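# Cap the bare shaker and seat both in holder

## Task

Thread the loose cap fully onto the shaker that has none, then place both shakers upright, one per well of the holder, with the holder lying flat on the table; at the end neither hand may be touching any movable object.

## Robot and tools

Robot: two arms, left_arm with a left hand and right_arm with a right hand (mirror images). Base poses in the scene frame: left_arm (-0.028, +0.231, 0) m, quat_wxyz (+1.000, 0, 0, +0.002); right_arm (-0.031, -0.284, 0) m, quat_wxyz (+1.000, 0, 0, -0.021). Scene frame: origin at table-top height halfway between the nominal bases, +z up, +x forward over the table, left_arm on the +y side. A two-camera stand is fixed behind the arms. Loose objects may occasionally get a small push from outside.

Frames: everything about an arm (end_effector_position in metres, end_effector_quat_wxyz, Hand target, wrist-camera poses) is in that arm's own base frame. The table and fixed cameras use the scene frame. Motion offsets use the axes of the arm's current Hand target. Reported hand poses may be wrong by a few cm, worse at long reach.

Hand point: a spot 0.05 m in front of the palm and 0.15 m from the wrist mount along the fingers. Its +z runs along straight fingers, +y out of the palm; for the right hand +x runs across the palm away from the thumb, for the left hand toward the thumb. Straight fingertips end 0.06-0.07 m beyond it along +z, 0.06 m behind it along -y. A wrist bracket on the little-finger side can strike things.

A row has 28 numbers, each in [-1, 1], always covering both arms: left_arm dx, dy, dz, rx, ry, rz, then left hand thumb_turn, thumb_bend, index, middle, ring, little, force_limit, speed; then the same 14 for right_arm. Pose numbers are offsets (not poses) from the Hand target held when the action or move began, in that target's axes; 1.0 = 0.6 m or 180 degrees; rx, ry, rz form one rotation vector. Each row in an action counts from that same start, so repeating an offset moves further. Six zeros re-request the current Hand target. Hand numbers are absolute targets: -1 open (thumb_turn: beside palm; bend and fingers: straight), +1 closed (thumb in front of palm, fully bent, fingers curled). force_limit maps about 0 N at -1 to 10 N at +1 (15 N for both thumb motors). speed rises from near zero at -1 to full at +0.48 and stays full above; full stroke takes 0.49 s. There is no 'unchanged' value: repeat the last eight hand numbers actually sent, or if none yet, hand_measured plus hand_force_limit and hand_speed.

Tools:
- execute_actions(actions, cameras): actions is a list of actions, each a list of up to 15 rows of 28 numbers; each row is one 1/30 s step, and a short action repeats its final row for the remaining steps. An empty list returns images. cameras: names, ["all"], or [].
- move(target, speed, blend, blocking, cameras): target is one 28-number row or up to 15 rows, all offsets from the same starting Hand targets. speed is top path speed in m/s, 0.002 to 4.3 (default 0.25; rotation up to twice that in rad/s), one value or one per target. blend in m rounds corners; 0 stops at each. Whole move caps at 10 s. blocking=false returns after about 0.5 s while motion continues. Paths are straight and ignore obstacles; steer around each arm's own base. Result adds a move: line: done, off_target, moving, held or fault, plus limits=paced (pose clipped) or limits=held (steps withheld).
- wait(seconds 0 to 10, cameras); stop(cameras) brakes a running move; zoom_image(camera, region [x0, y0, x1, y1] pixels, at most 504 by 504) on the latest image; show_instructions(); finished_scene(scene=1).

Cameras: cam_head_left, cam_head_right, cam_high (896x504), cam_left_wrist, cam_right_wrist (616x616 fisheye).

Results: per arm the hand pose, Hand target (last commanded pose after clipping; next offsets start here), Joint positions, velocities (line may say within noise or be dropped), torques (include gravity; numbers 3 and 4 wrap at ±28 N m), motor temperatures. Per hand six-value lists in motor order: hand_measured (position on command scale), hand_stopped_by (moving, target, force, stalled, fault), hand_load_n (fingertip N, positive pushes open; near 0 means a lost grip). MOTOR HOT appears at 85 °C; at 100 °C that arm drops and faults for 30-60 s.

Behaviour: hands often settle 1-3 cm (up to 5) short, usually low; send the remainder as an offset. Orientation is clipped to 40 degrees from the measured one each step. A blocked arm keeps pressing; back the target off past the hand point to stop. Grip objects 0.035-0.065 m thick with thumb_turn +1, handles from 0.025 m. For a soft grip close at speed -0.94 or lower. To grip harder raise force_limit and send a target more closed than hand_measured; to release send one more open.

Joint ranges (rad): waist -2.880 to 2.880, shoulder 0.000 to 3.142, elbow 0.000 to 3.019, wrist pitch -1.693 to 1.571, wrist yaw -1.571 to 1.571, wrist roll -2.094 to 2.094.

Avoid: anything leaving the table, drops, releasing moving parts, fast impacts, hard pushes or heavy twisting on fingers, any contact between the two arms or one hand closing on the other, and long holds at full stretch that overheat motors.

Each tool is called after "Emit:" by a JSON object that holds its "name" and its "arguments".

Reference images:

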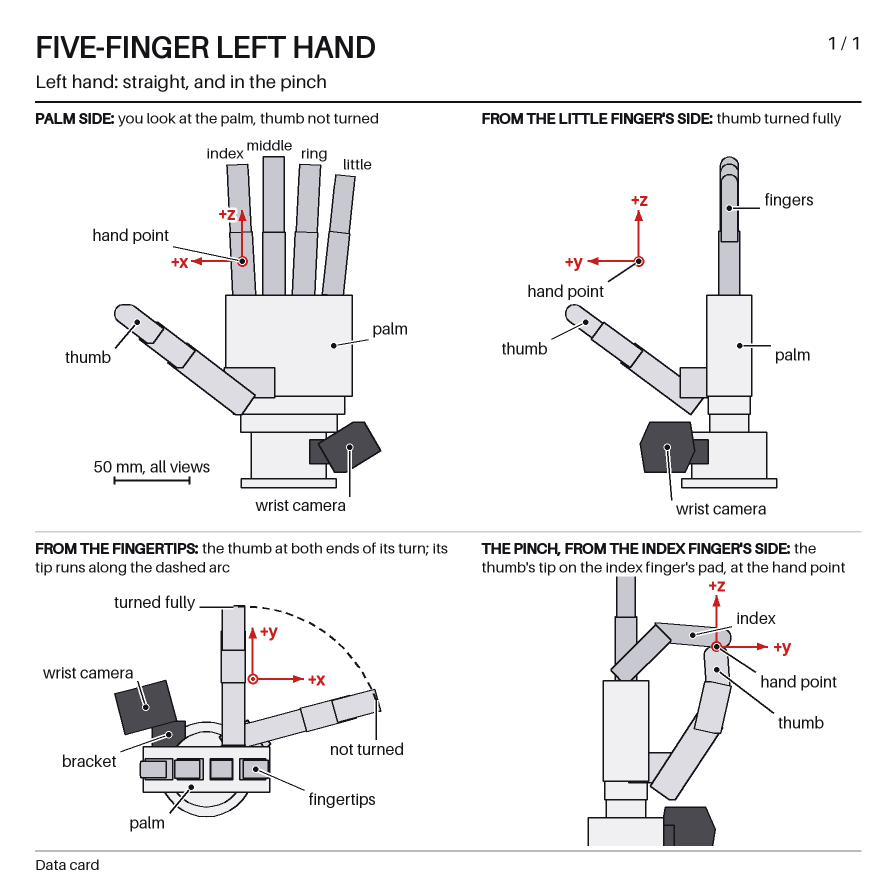

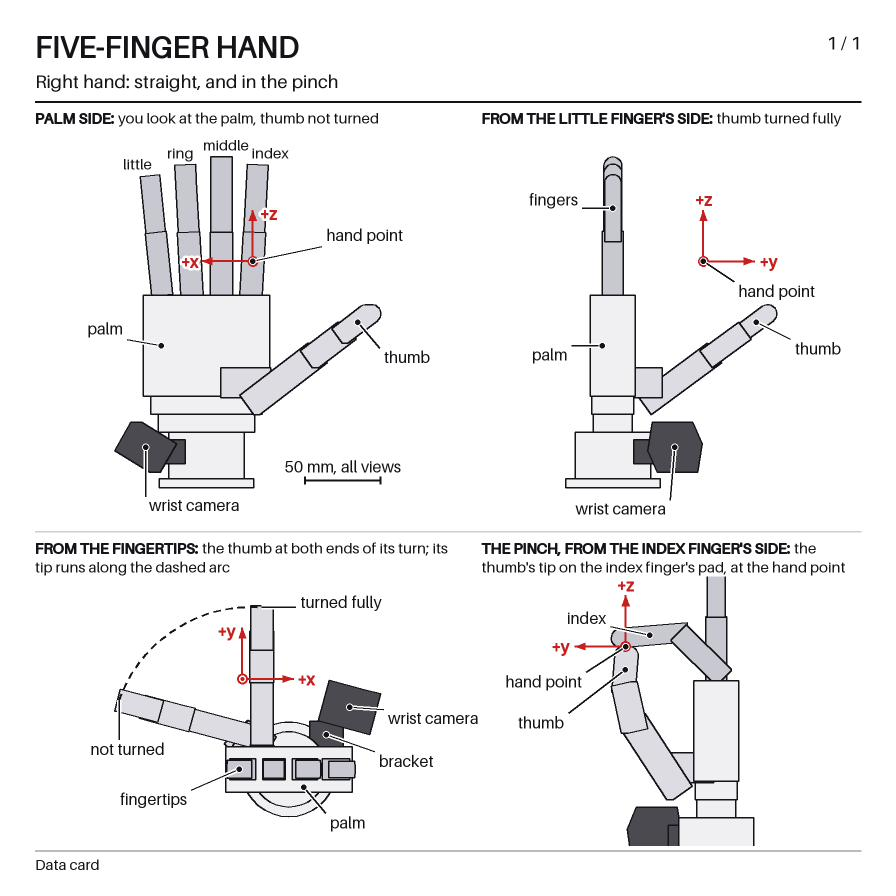

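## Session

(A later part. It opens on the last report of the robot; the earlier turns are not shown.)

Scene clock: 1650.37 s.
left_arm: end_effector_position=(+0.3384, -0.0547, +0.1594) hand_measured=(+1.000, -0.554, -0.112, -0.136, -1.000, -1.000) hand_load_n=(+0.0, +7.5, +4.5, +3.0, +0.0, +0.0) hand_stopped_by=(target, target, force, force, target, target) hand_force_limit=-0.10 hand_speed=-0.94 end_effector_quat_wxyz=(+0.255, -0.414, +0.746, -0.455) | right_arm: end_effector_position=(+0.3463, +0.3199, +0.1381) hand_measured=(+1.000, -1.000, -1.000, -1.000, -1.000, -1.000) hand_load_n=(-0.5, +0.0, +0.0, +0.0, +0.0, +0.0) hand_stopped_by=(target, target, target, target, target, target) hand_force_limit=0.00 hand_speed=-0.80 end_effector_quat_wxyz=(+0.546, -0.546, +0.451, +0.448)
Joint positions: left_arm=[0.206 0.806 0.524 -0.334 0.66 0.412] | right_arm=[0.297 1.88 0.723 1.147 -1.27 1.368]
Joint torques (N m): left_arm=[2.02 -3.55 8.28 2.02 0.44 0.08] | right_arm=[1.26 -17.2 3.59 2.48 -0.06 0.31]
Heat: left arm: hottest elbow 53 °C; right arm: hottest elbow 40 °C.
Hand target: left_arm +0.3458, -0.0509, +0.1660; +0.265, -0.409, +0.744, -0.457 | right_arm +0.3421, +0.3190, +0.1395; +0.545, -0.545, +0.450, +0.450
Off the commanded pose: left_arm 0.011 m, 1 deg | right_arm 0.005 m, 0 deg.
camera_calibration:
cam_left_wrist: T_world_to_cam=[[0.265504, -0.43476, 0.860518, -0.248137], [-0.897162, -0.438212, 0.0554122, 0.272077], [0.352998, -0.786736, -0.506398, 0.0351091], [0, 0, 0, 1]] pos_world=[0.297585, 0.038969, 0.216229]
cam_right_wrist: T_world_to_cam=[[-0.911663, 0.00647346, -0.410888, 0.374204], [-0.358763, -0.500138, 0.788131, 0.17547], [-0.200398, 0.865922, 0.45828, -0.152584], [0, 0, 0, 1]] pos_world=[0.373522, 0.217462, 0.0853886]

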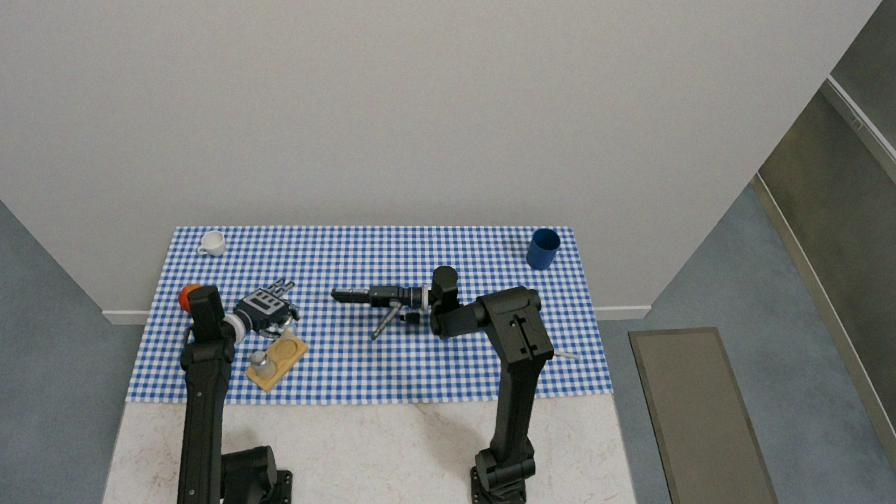

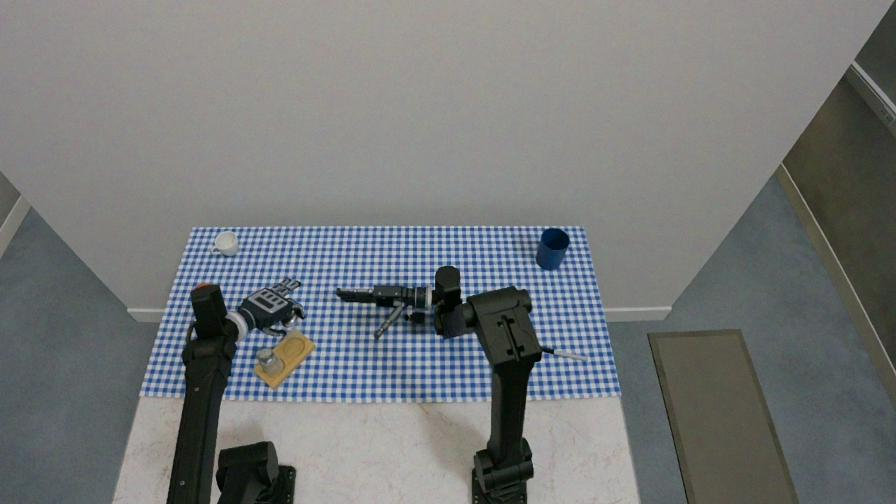

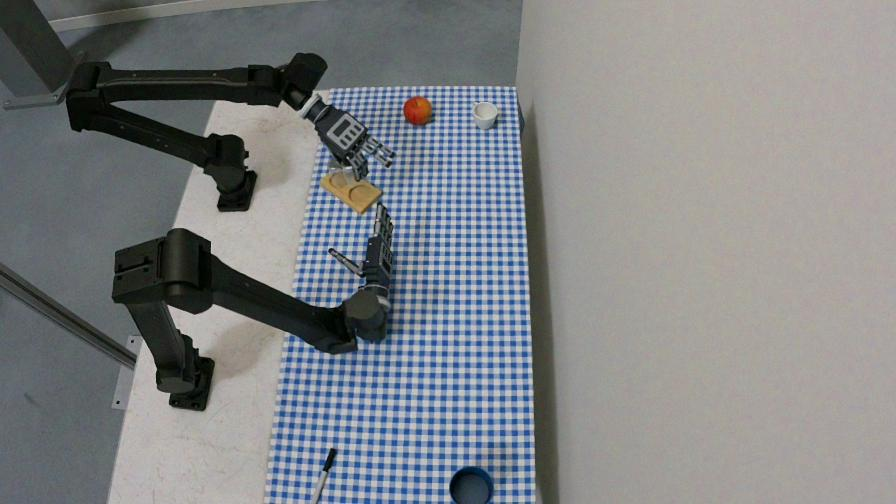

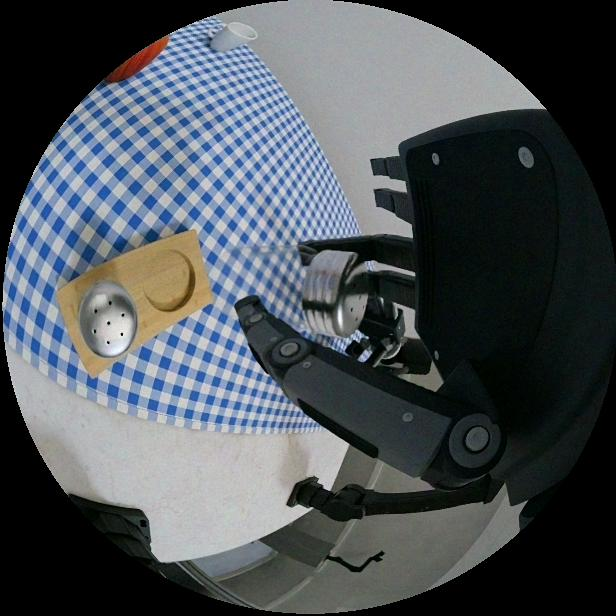

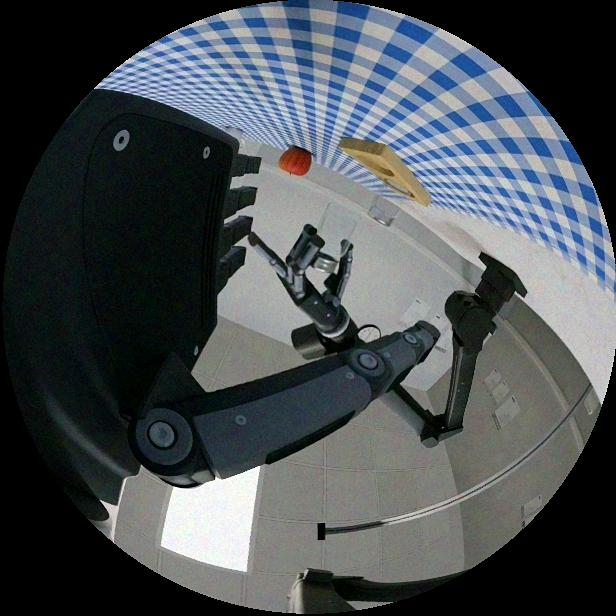

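Emit:
{"name": "move", "arguments": {"target": [[-0.0133, 0.0032, -0.0057, -0.0023, -0.0945, -0.0464, 1, -0.55, 0.3, 0.3, -1, -1, -0.1, -0.94, 0, 0, 0, 0, 0, 0, 1, -1, -1, -1, -1, -1, 0, -0.8], [-0.0278, 0.0063, -0.0117, -0.0045, -0.189, -0.0929, 1, -0.55, 0.3, 0.3, -1, -1, -0.1, -0.94, 0, 0, 0, 0, 0, 0, 1, -1, -1, -1, -1, -1, 0, -0.8], [-0.0438, 0.01, -0.0183, -0.0068, -0.2834, -0.1393, 1, -0.55, 0.3, 0.3, -1, -1, -0.1, -0.94, 0, 0, 0, 0, 0, 0, 1, -1, -1, -1, -1, -1, 0, -0.8]], "speed": 0.15, "blend": [0.02, 0.02, 0], "cameras": ["all"]}}

Scene clock: 1677.83 s.
left_arm: end_effector_position=(+0.3332, -0.0133, +0.1383) hand_measured=(+1.000, -0.554, -0.112, -0.136, -1.000, -1.000) hand_load_n=(+0.5, +7.5, +4.5, +3.0, +0.0, +0.0) hand_stopped_by=(target, target, force, force, target, target) hand_force_limit=-0.10 hand_speed=-0.94 end_effector_quat_wxyz=(-0.447, +0.716, -0.472, +0.254) | right_arm: end_effector_position=(+0.3463, +0.3199, +0.1381) hand_measured=(+1.000, -1.000, -1.000, -1.000, -1.000, -1.000) hand_load_n=(-0.5, +0.0, +0.0, +0.0, +0.0, +0.0) hand_stopped_by=(target, target, target, target, target, target) hand_force_limit=0.00 hand_speed=-0.80 end_effector_quat_wxyz=(+0.546, -0.546, +0.451, +0.448)
Joint positions: left_arm=[-0.269 0.687 0.435 -0.376 -0.638 -0.341] | right_arm=[0.297 1.88 0.723 1.147 -1.27 1.368]
Joint torques (N m): left_arm=[0.21 -2.14 11.3 1.39 -0.49 -0.11] | right_arm=[1.26 -17.32 3.59 2.44 -0.06 0.32]
Heat: left arm: hottest elbow 53 °C; right arm: hottest elbow 38 °C.
Hand target: left_arm +0.3490, -0.0221, +0.1662; -0.451, +0.713, -0.460, +0.276 | right_arm +0.3421, +0.3190, +0.1395; +0.545, -0.545, +0.450, +0.450
Off the commanded pose: left_arm 0.033 m, 3 deg | right_arm 0.005 m, 0 deg.
move: off_target (left_arm)
camera_calibration:
cam_left_wrist: T_world_to_cam=[[0.543308, -0.0499215, 0.838048, -0.294844], [-0.117661, -0.992906, 0.0171337, 0.0249924], [0.831248, -0.107915, -0.545327, -0.0861266], [0, 0, 0, 1]] pos_world=[0.234724, 0.000801713, 0.199698]
cam_right_wrist: T_world_to_cam=[[-0.911517, 0.00657138, -0.41121, 0.374156], [-0.359079, -0.500168, 0.787968, 0.175608], [-0.200496, 0.865904, 0.458271, -0.152543], [0, 0, 0, 1]] pos_world=[0.373523, 0.217462, 0.0853888]

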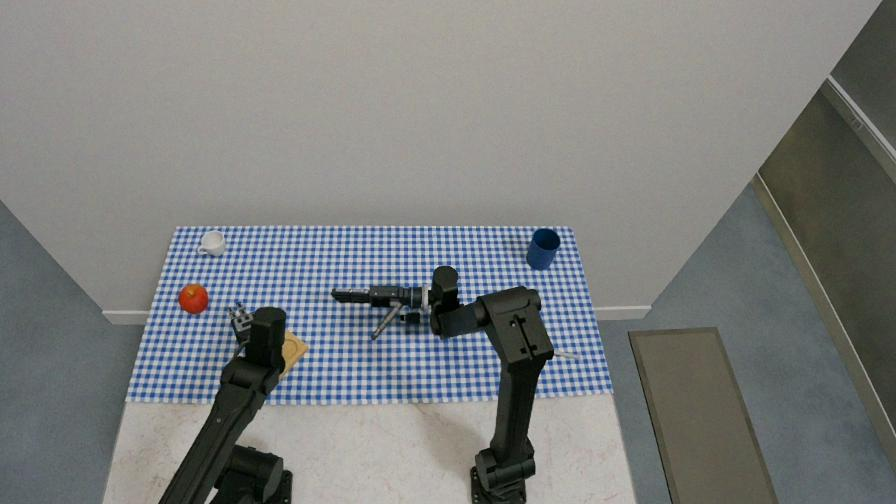

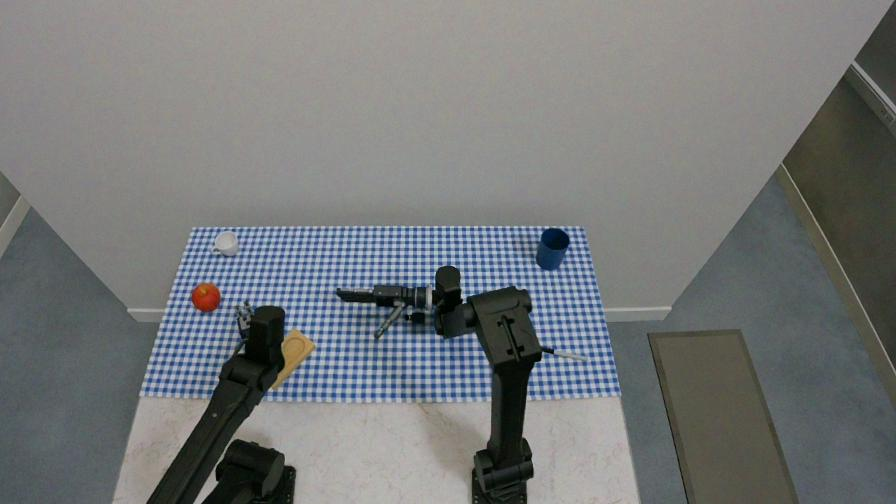

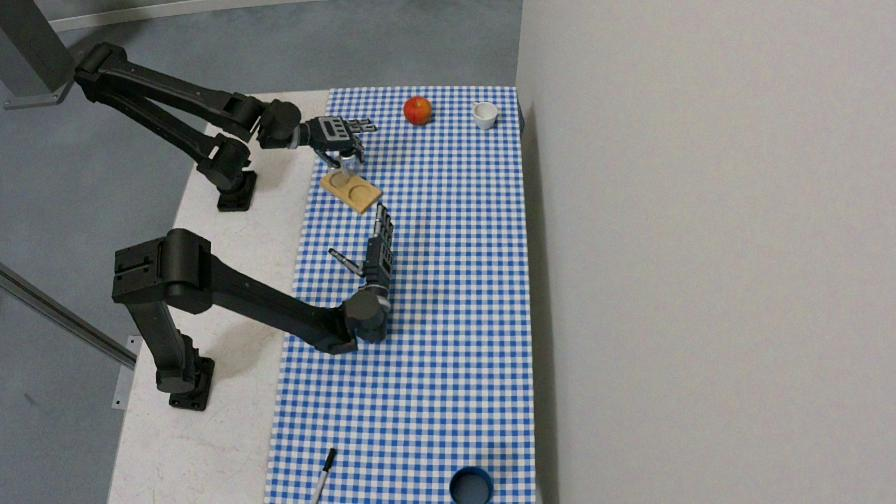

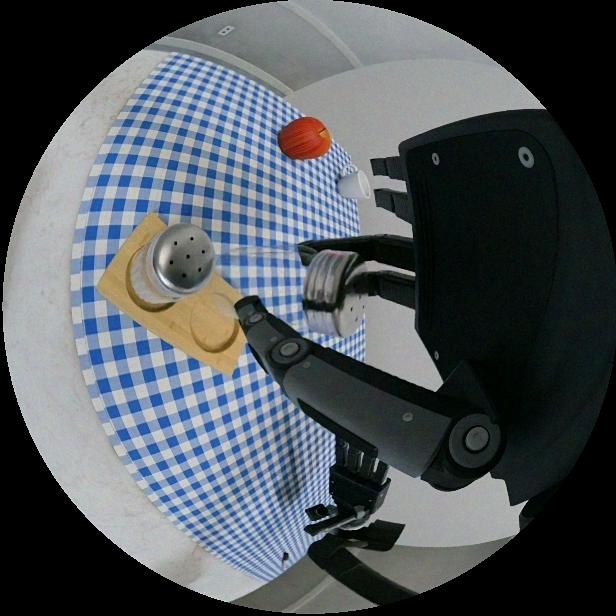

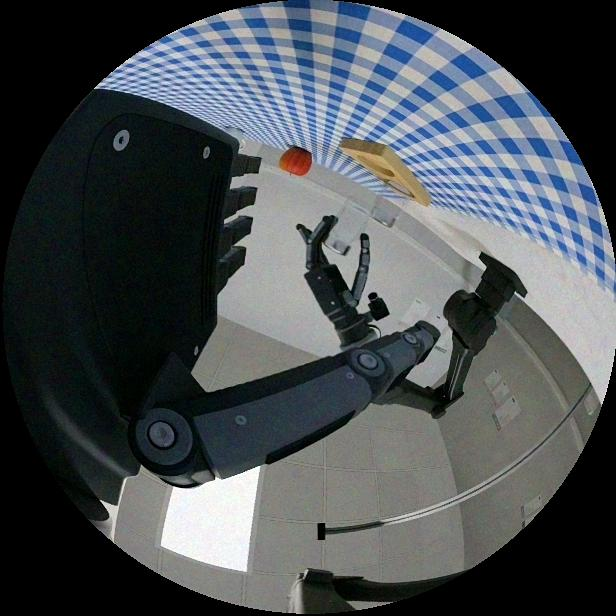

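Emit:
{"name": "move", "arguments": {"target": [0.0281, -0.0357, -0.0042, 0.0056, 0, -0.0195, 1, -0.55, 0.3, 0.3, -1, -1, -0.1, -0.94, 0, 0, 0, 0, 0, 0, 1, -1, -1, -1, -1, -1, 0, -0.8], "speed": 0.1, "cameras": ["cam_left_wrist", "cam_right_wrist"]}}

Scene clock: 1682.67 s.
left_arm: end_effector_position=(+0.3444, -0.0243, +0.1529) hand_measured=(+1.000, -0.554, -0.112, -0.136, -1.000, -1.000) hand_load_n=(+0.5, +8.0, +4.5, +3.0, +0.0, +0.0) hand_stopped_by=(target, target, force, force, target, target) hand_force_limit=-0.10 hand_speed=-0.94 end_effector_quat_wxyz=(-0.445, +0.726, -0.451, +0.266) | right_arm: end_effector_position=(+0.3463, +0.3199, +0.1381) hand_measured=(+1.000, -1.000, -1.000, -1.000, -1.000, -1.000) hand_load_n=(+0.0, +0.0, +0.0, +0.0, +0.0, +0.0) hand_stopped_by=(target, target, target, target, target, target) hand_force_limit=0.00 hand_speed=-0.80 end_effector_quat_wxyz=(+0.546, -0.546, +0.451, +0.448)
Joint positions: left_arm=[-0.304 0.719 0.479 -0.392 -0.674 -0.412] | right_arm=[0.297 1.88 0.723 1.147 -1.27 1.368]
Joint torques (N m): left_arm=[0.21 -2.43 11.88 1.44 -0.5 -0.1] | right_arm=[1.2 -17.26 3.59 2.45 -0.06 0.32]
Heat: left arm: hottest elbow 54 °C; right arm: hottest elbow 38 °C.
Hand target: left_arm +0.3629, -0.0346, +0.1861; -0.449, +0.723, -0.436, +0.293 | right_arm +0.3421, +0.3190, +0.1395; +0.545, -0.545, +0.450, +0.450
Off the commanded pose: left_arm 0.039 m, 4 deg | right_arm 0.005 m, 0 deg.
move: off_target (left_arm)
camera_calibration:
cam_left_wrist: T_world_to_cam=[[0.518907, -0.00622495, 0.854808, -0.306899], [-0.091329, -0.994654, 0.0481974, 0.00123296], [0.849938, -0.103079, -0.516701, -0.0993498], [0, 0, 0, 1]] pos_world=[0.243806, -0.0109249, 0.210946]
cam_right_wrist: T_world_to_cam=[[-0.911517, 0.00657138, -0.41121, 0.374156], [-0.359079, -0.500168, 0.787968, 0.175608], [-0.200496, 0.865904, 0.458271, -0.152543], [0, 0, 0, 1]] pos_world=[0.373523, 0.217462, 0.0853888]
Images, in order (width x height): cam_left_wrist 616x616, cam_right_wrist 616x616.

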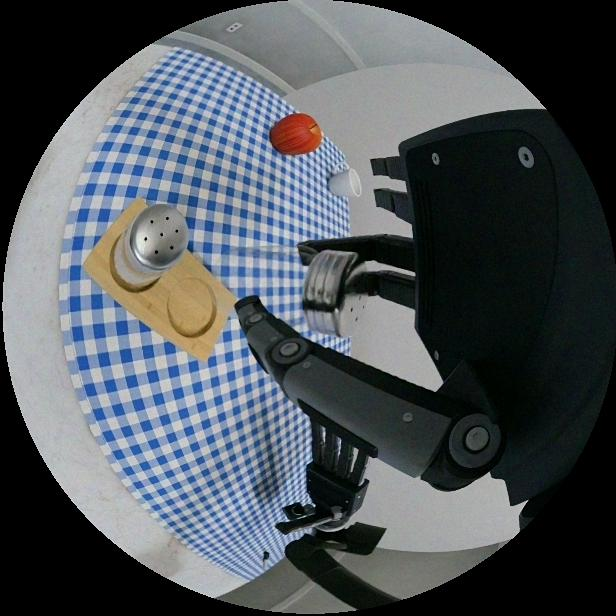

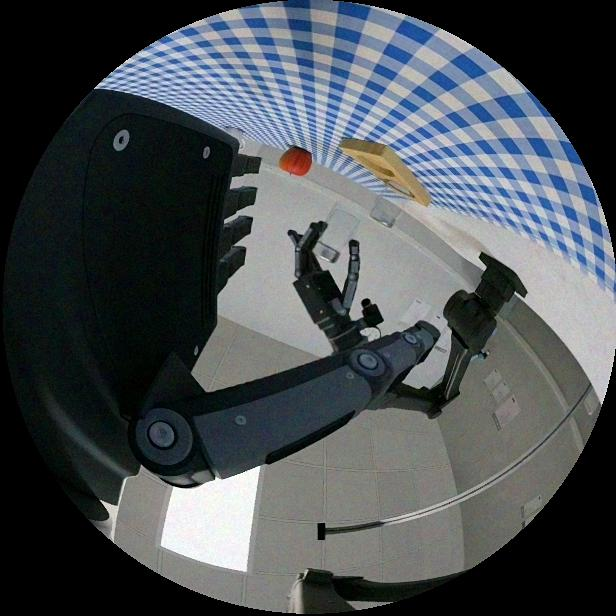

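Emit:
{"name": "zoom_image", "arguments": {"camera": "cam_left_wrist", "region": [70, 180, 270, 380]}}

Emit:
{"name": "zoom_image", "arguments": {"camera": "cam_left_wrist", "region": [220, 220, 400, 360]}}

Emit:
{"name": "zoom_image", "arguments": {"camera": "cam_right_wrist", "region": [280, 120, 460, 280]}}

Scaled by 2.520 from the camera's 616x616 image, which has a finer 880x880 frame.

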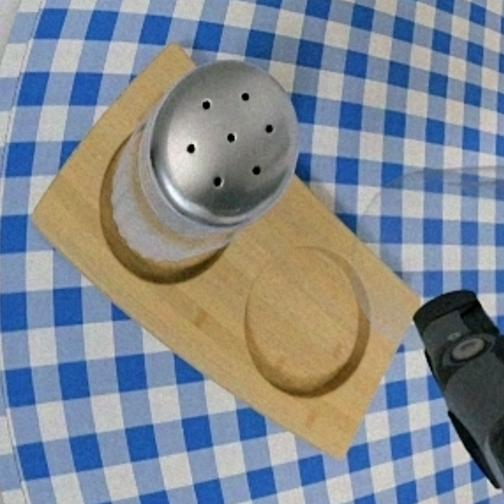

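Scaled by 2.800 from the camera's 616x616 image, which has a finer 880x880 frame.

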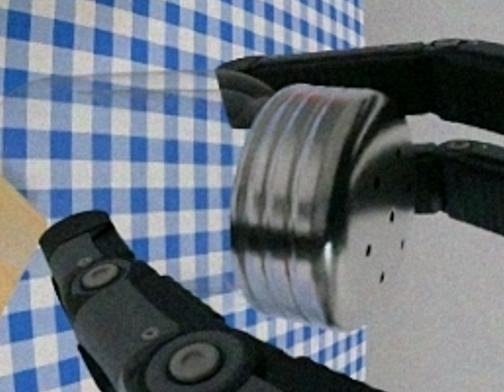

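Scaled by 2.800 from the camera's 616x616 image, which has a finer 880x880 frame.

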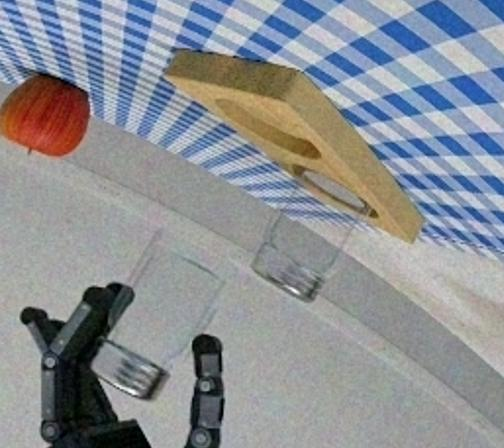

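Emit:
{"name": "zoom_image", "arguments": {"camera": "cam_left_wrist", "region": [190, 210, 350, 340]}}

Scaled by 3.150 from the camera's 616x616 image, which has a finer 880x880 frame.

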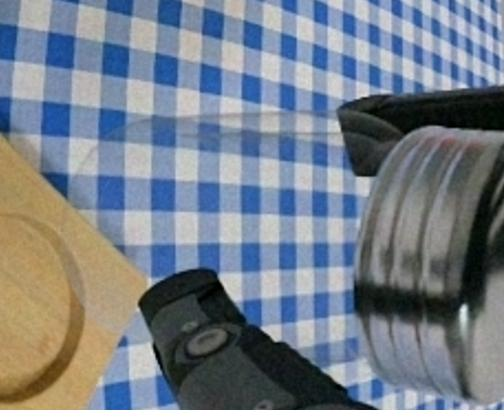

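Emit:
{"name": "zoom_image", "arguments": {"camera": "cam_left_wrist", "region": [95, 190, 205, 300]}}

Scaled by 4.582 from the camera's 616x616 image, which has a finer 880x880 frame.

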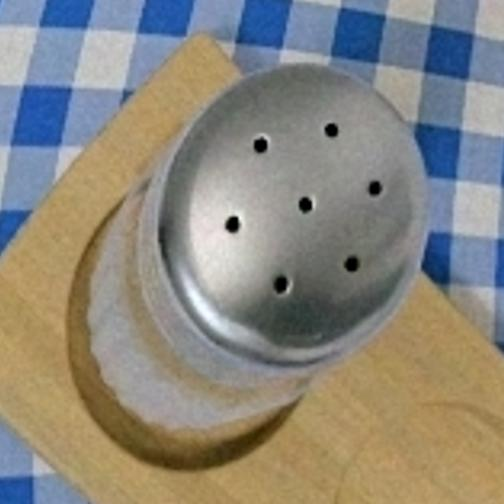

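Emit:
{"name": "zoom_image", "arguments": {"camera": "cam_left_wrist", "region": [195, 235, 285, 335]}}

Scaled by 5.040 from the camera's 616x616 image, which has a finer 880x880 frame.

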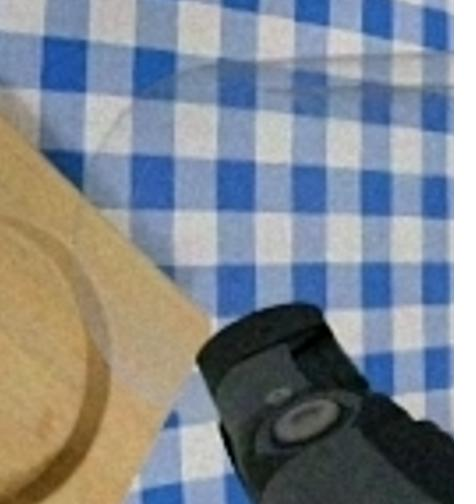

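Emit:
{"name": "move", "arguments": {"target": [-0.0157, 0.0817, 0.0138, -0.0056, 0, -0.0155, 1, -0.55, 0.3, 0.3, -1, -1, -0.1, -0.94, 0, 0, 0, 0, 0, 0, 1, -1, -1, -1, -1, -1, 0, -0.8], "speed": 0.08, "cameras": ["cam_left_wrist", "cam_right_wrist"]}}

Emit:
{"name": "zoom_image", "arguments": {"camera": "cam_left_wrist", "region": [110, 200, 290, 380]}}

Emit:
{"name": "zoom_image", "arguments": {"camera": "cam_right_wrist", "region": [280, 120, 440, 280]}}

Scene clock: 1729.10 s.
left_arm: end_effector_position=(+0.3390, -0.0253, +0.1264) hand_measured=(+1.000, -0.554, -0.112, -0.136, -1.000, -1.000) hand_load_n=(+0.0, +8.0, +4.5, +3.5, +0.0, +0.0) hand_stopped_by=(target, target, force, force, target, target) hand_force_limit=-0.10 hand_speed=-0.94 end_effector_quat_wxyz=(-0.436, +0.740, -0.429, +0.280) | right_arm: end_effector_position=(+0.3463, +0.3199, +0.1381) hand_measured=(+1.000, -1.000, -1.000, -1.000, -1.000, -1.000) hand_load_n=(+0.0, +0.0, +0.0, +0.0, +0.0, +0.0) hand_stopped_by=(target, target, target, target, target, target) hand_force_limit=0.00 hand_speed=-0.80 end_effector_quat_wxyz=(+0.546, -0.546, +0.451, +0.448)
Joint positions: left_arm=[-0.305 0.719 0.403 -0.317 -0.674 -0.475] | right_arm=[0.297 1.88 0.723 1.147 -1.27 1.368]
Joint torques (N m): left_arm=[0.21 -2.9 8.24 2.28 -0.27 -0.16] | right_arm=[1.32 -17.32 3.58 2.48 -0.06 0.32]
Motor temperatures (°C): left_arm=[28 30 60 26 29 27] | right_arm=[32 34 37 28 28 28]
Heat: left arm: hottest elbow 60 °C; right arm: hottest elbow 37 °C.
Hand target: left_arm +0.3474, -0.0336, +0.1379; -0.435, +0.737, -0.420, +0.300 | right_arm +0.3421, +0.3190, +0.1395; +0.545, -0.545, +0.450, +0.450
Off the commanded pose: left_arm 0.016 m, 3 deg | right_arm 0.005 m, 0 deg.
move: off_target (left_arm)
camera_calibration:
cam_left_wrist: T_world_to_cam=[[0.497481, 0.0498376, 0.866042, -0.274167], [-0.06608, -0.99327, 0.0951175, -0.0133757], [0.864954, -0.104547, -0.49084, -0.116979], [0, 0, 0, 1]] pos_world=[0.23669, -0.0118516, 0.181295]
cam_right_wrist: T_world_to_cam=[[-0.911517, 0.00657138, -0.41121, 0.374156], [-0.359079, -0.500168, 0.787968, 0.175608], [-0.200496, 0.865904, 0.458271, -0.152543], [0, 0, 0, 1]] pos_world=[0.373523, 0.217462, 0.0853888]
Images, in order (width x height): cam_left_wrist 616x616, cam_right_wrist 616x616.

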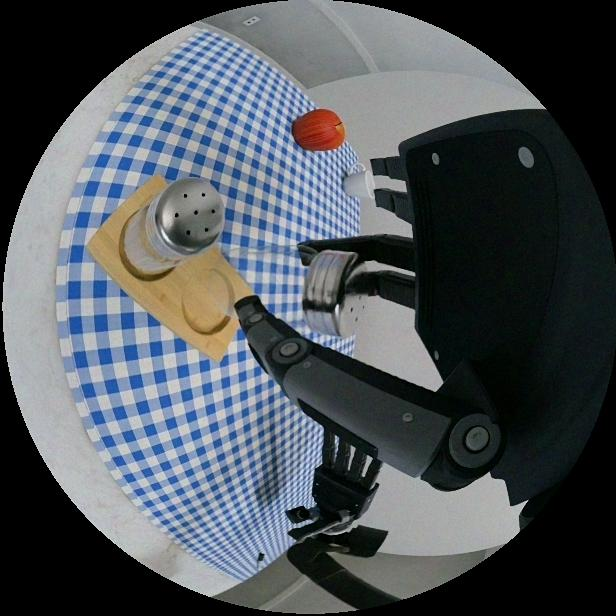

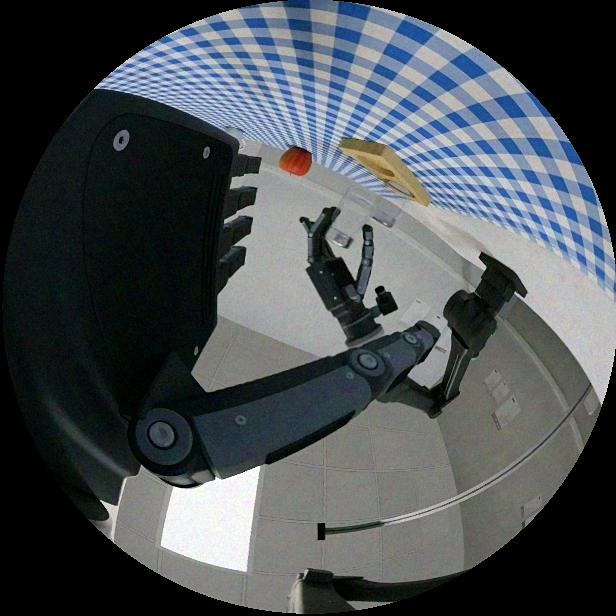

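Scaled by 2.800 from the camera's 616x616 image, which has a finer 880x880 frame.

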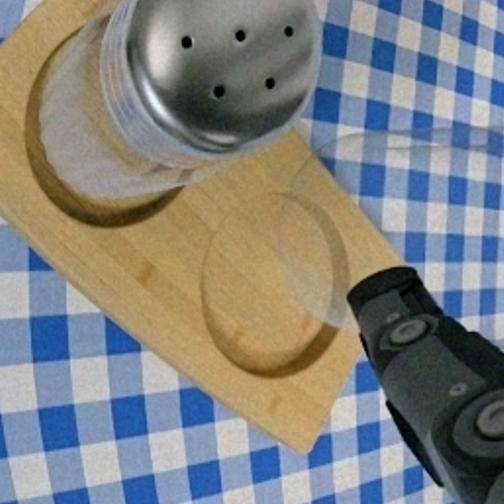

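Scaled by 3.150 from the camera's 616x616 image, which has a finer 880x880 frame.

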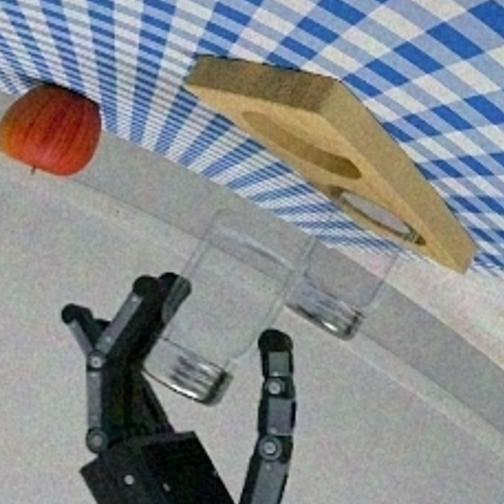

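Emit:
{"name": "move", "arguments": {"target": [0.024, 0.0262, 0.0038, 0, 0, 0, 1, -0.55, 0.3, 0.3, -1, -1, -0.1, -0.94, 0, 0, 0, 0, 0, 0, 1, -1, -1, -1, -1, -1, 0, -0.8], "speed": 0.08, "cameras": ["cam_left_wrist", "cam_right_wrist"]}}

Emit:
{"name": "zoom_image", "arguments": {"camera": "cam_left_wrist", "region": [110, 200, 290, 380]}}

Emit:
{"name": "zoom_image", "arguments": {"camera": "cam_right_wrist", "region": [280, 120, 440, 280]}}

Scene clock: 1743.70 s.
left_arm: end_effector_position=(+0.3423, -0.0421, +0.1155) hand_measured=(+1.000, -0.554, -0.112, -0.136, -1.000, -1.000) hand_load_n=(+0.0, +7.5, +4.5, +3.0, +0.0, +0.0) hand_stopped_by=(target, target, force, force, target, target) hand_force_limit=-0.10 hand_speed=-0.94 end_effector_quat_wxyz=(-0.436, +0.739, -0.428, +0.285) | right_arm: end_effector_position=(+0.3463, +0.3199, +0.1381) hand_measured=(+1.000, -1.000, -1.000, -1.000, -1.000, -1.000) hand_load_n=(-0.5, +0.0, +0.0, -0.5, +0.0, +0.0) hand_stopped_by=(target, target, target, target, target, target) hand_force_limit=0.00 hand_speed=-0.80 end_effector_quat_wxyz=(+0.546, -0.546, +0.451, +0.448)
Joint positions: left_arm=[-0.372 0.773 0.392 -0.276 -0.722 -0.525] | right_arm=[0.297 1.88 0.723 1.147 -1.27 1.368]
Joint torques (N m): left_arm=[0.26 -2.73 7.99 2.07 -0.5 -0.09] | right_arm=[1.26 -17.26 3.58 2.47 -0.06 0.32]
Motor temperatures (°C): left_arm=[28 29 57 26 29 27] | right_arm=[32 34 37 28 28 28]
Heat: left arm: hottest elbow 57 °C; right arm: hottest elbow 37 °C.
Hand target: left_arm +0.3504, -0.0497, +0.1241; -0.435, +0.737, -0.420, +0.300 | right_arm +0.3421, +0.3190, +0.1395; +0.545, -0.545, +0.450, +0.450
Off the commanded pose: left_arm 0.014 m, 2 deg | right_arm 0.005 m, 0 deg.
move: off_target (left_arm)
camera_calibration:
cam_left_wrist: T_world_to_cam=[[0.490521, 0.0512898, 0.869919, -0.263577], [-0.071909, -0.99248, 0.0990631, -0.0272884], [0.868458, -0.111148, -0.483143, -0.129384], [0, 0, 0, 1]] pos_world=[0.239692, -0.0279451, 0.169482]
cam_right_wrist: T_world_to_cam=[[-0.911517, 0.00657138, -0.41121, 0.374156], [-0.359079, -0.500168, 0.787968, 0.175608], [-0.200496, 0.865904, 0.458271, -0.152543], [0, 0, 0, 1]] pos_world=[0.373523, 0.217462, 0.0853888]
Images, in order (width x height): cam_left_wrist 616x616, cam_right_wrist 616x616.

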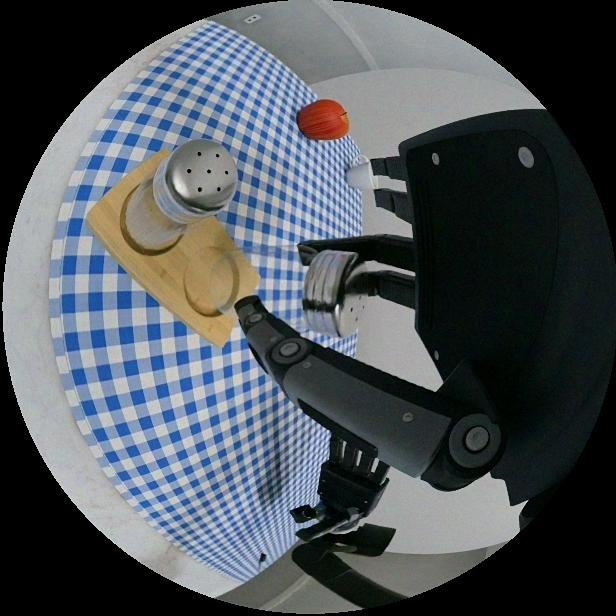

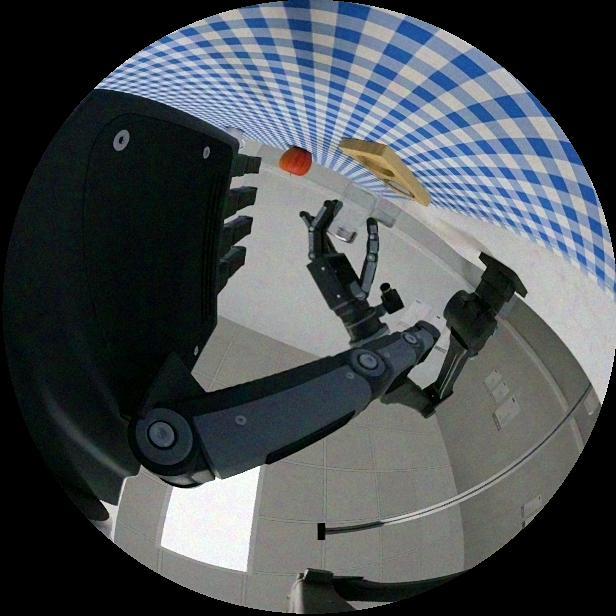

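Scaled by 2.800 from the camera's 616x616 image, which has a finer 880x880 frame.

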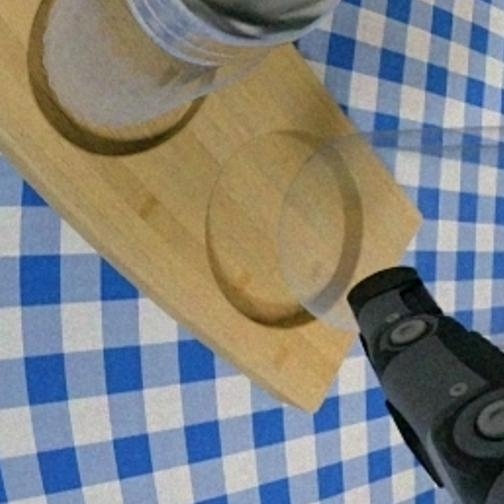

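Scaled by 3.150 from the camera's 616x616 image, which has a finer 880x880 frame.

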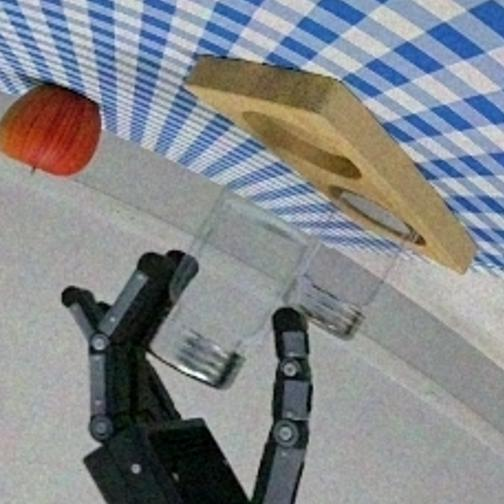

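Emit:
{"name": "move", "arguments": {"target": [-0.0038, 0.0446, 0.022, 0, 0, 0, 1, -0.55, 0.3, 0.3, -1, -1, -0.1, -0.94, 0, 0, 0, 0, 0, 0, 1, -1, -1, -1, -1, -1, 0, -0.8], "speed": 0.06, "cameras": ["cam_left_wrist", "cam_right_wrist"]}}

Emit:
{"name": "zoom_image", "arguments": {"camera": "cam_left_wrist", "region": [110, 180, 290, 360]}}

Emit:
{"name": "zoom_image", "arguments": {"camera": "cam_right_wrist", "region": [280, 120, 440, 280]}}

Scene clock: 1751.03 s.
left_arm: end_effector_position=(+0.3427, -0.0423, +0.0867) hand_measured=(+1.000, -0.554, -0.112, -0.136, -1.000, -1.000) hand_load_n=(+0.5, +7.5, +4.5, +3.0, +0.0, +0.0) hand_stopped_by=(target, target, force, force, target, target) hand_force_limit=-0.10 hand_speed=-0.94 end_effector_quat_wxyz=(-0.436, +0.739, -0.427, +0.286) | right_arm: end_effector_position=(+0.3463, +0.3199, +0.1381) hand_measured=(+1.000, -1.000, -1.000, -1.000, -1.000, -1.000) hand_load_n=(-0.5, +0.0, +0.0, +0.0, +0.0, +0.0) hand_stopped_by=(target, target, target, target, target, target) hand_force_limit=0.00 hand_speed=-0.80 end_effector_quat_wxyz=(+0.546, -0.546, +0.451, +0.448)
Joint positions: left_arm=[-0.372 0.836 0.332 -0.151 -0.722 -0.527] | right_arm=[0.297 1.88 0.723 1.147 -1.27 1.368]
Joint torques (N m): left_arm=[0.15 -2.9 7.56 2.17 -0.53 -0.14] | right_arm=[1.32 -17.26 3.56 2.47 -0.06 0.32]
Motor temperatures (°C): left_arm=[28 29 56 26 29 27] | right_arm=[32 34 37 28 28 28]
Heat: left arm: hottest elbow 56 °C; right arm: hottest elbow 37 °C.
Hand target: left_arm +0.3505, -0.0497, +0.0942; -0.435, +0.737, -0.420, +0.300 | right_arm +0.3421, +0.3190, +0.1395; +0.545, -0.545, +0.450, +0.450
Off the commanded pose: left_arm 0.013 m, 2 deg | right_arm 0.005 m, 0 deg.
move: off_target (left_arm)
camera_calibration:
cam_left_wrist: T_world_to_cam=[[0.48857, 0.0534155, 0.870888, -0.238047], [-0.0712712, -0.992346, 0.100848, -0.024901], [0.869609, -0.111341, -0.481023, -0.144161], [0, 0, 0, 1]] pos_world=[0.239891, -0.028046, 0.140479]
cam_right_wrist: T_world_to_cam=[[-0.911517, 0.00657138, -0.41121, 0.374156], [-0.359079, -0.500168, 0.787968, 0.175608], [-0.200496, 0.865904, 0.458271, -0.152543], [0, 0, 0, 1]] pos_world=[0.373523, 0.217462, 0.0853888]
Images, in order (width x height): cam_left_wrist 616x616, cam_right_wrist 616x616.

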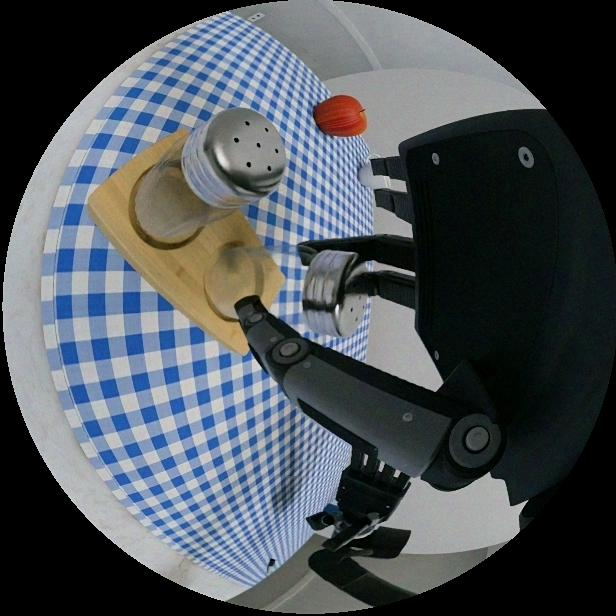

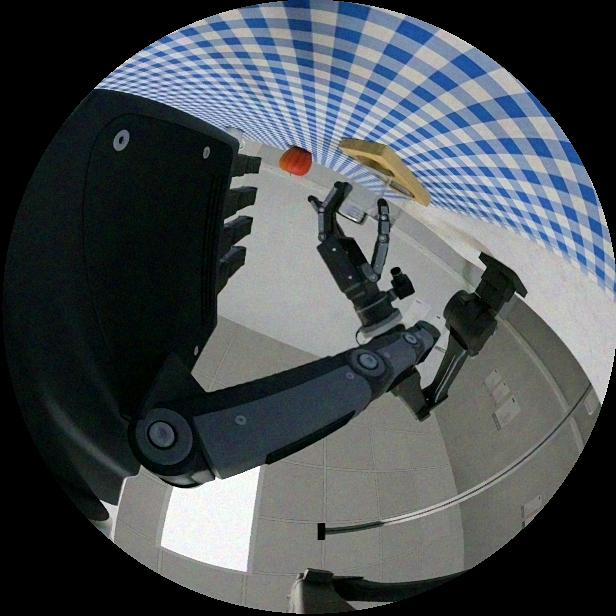

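Scaled by 2.800 from the camera's 616x616 image, which has a finer 880x880 frame.

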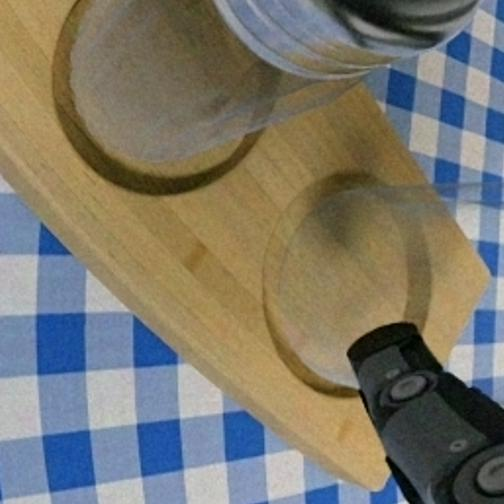

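Scaled by 3.150 from the camera's 616x616 image, which has a finer 880x880 frame.

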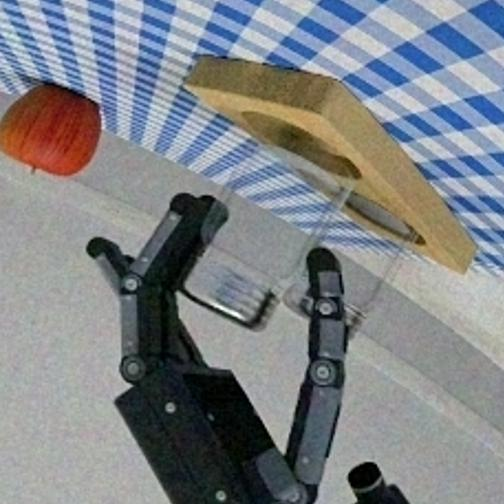

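Emit:
{"name": "move", "arguments": {"target": [-0.0019, 0.0223, 0.011, 0, 0, 0, 1, -0.55, 0.3, 0.3, -1, -1, -0.1, -0.94, 0, 0, 0, 0, 0, 0, 1, -1, -1, -1, -1, -1, 0, -0.8], "speed": 0.04, "cameras": ["cam_left_wrist", "cam_right_wrist"]}}

Emit:
{"name": "zoom_image", "arguments": {"camera": "cam_left_wrist", "region": [180, 200, 340, 360]}}

Emit:
{"name": "zoom_image", "arguments": {"camera": "cam_right_wrist", "region": [280, 120, 440, 280]}}

Scene clock: 1754.10 s.
left_arm: end_effector_position=(+0.3449, -0.0430, +0.0753) hand_measured=(+1.000, -0.554, -0.112, -0.136, -1.000, -1.000) hand_load_n=(+0.0, +7.5, +4.5, +3.5, +0.0, +0.0) hand_stopped_by=(target, target, force, force, target, target) hand_force_limit=-0.10 hand_speed=-0.94 end_effector_quat_wxyz=(-0.437, +0.739, -0.424, +0.290) | right_arm: end_effector_position=(+0.3463, +0.3199, +0.1381) hand_measured=(+1.000, -1.000, -1.000, -1.000, -1.000, -1.000) hand_load_n=(-0.5, +0.0, +0.0, +0.0, +0.0, -0.5) hand_stopped_by=(target, target, target, target, target, target) hand_force_limit=0.00 hand_speed=-0.80 end_effector_quat_wxyz=(+0.546, -0.546, +0.451, +0.448)
Joint positions: left_arm=[-0.373 0.875 0.308 -0.078 -0.724 -0.527] | right_arm=[0.297 1.88 0.723 1.147 -1.27 1.368]
Joint torques (N m): left_arm=[0.15 -2.55 6.99 2.1 -0.46 -0.12] | right_arm=[1.26 -17.32 3.59 2.45 -0.06 0.32]
Motor temperatures (°C): left_arm=[28 29 56 26 29 27] | right_arm=[32 34 37 28 28 28]
Heat: left arm: hottest elbow 56 °C; right arm: hottest elbow 37 °C.
Hand target: left_arm +0.3503, -0.0497, +0.0790; -0.435, +0.737, -0.421, +0.300 | right_arm +0.3421, +0.3190, +0.1395; +0.545, -0.545, +0.450, +0.450
Off the commanded pose: left_arm 0.010 m, 1 deg | right_arm 0.005 m, 0 deg.
move: done
camera_calibration:
cam_left_wrist: T_world_to_cam=[[0.480544, 0.0567258, 0.875134, -0.226491], [-0.0710571, -0.992106, 0.103326, -0.0245932], [0.874087, -0.111837, -0.47272, -0.153759], [0, 0, 0, 1]] pos_world=[0.24149, -0.0287472, 0.128066]
cam_right_wrist: T_world_to_cam=[[-0.911517, 0.00657138, -0.41121, 0.374156], [-0.359079, -0.500168, 0.787968, 0.175608], [-0.200496, 0.865904, 0.458271, -0.152543], [0, 0, 0, 1]] pos_world=[0.373523, 0.217462, 0.0853888]
Images, in order (width x height): cam_left_wrist 616x616, cam_right_wrist 616x616.

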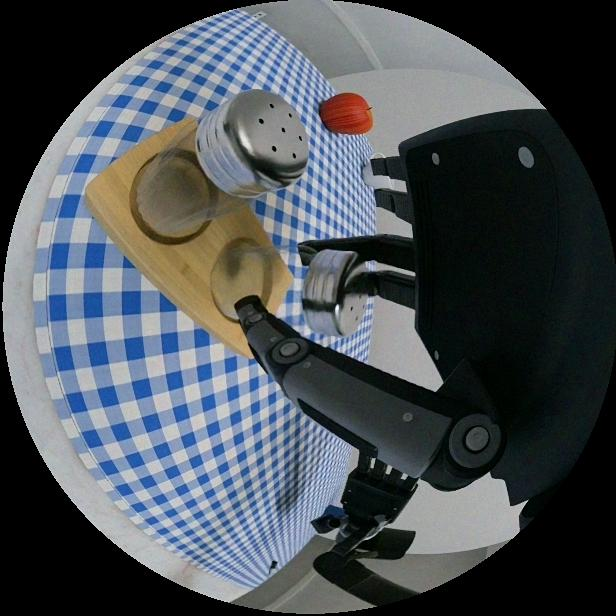

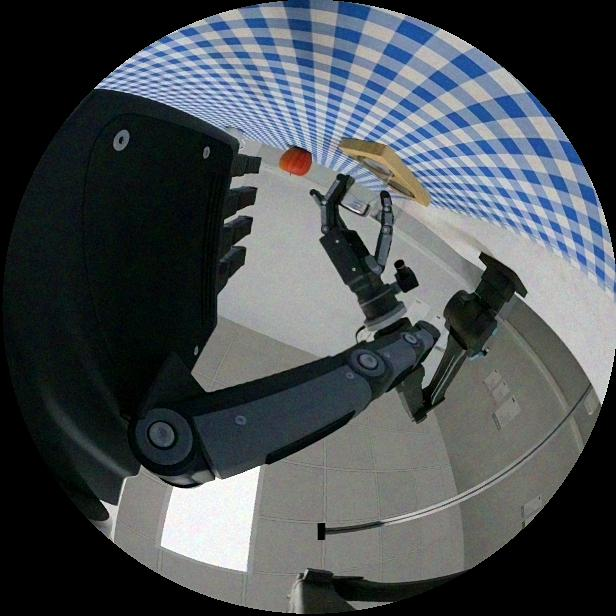

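Scaled by 3.150 from the camera's 616x616 image, which has a finer 880x880 frame.

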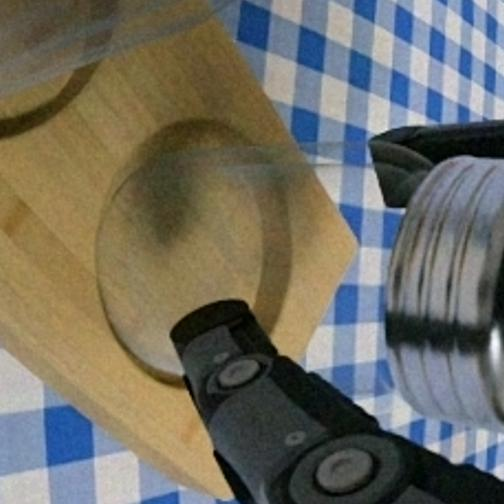

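Scaled by 3.150 from the camera's 616x616 image, which has a finer 880x880 frame.

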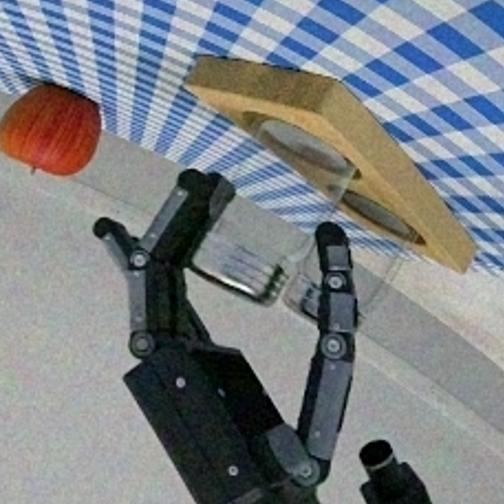

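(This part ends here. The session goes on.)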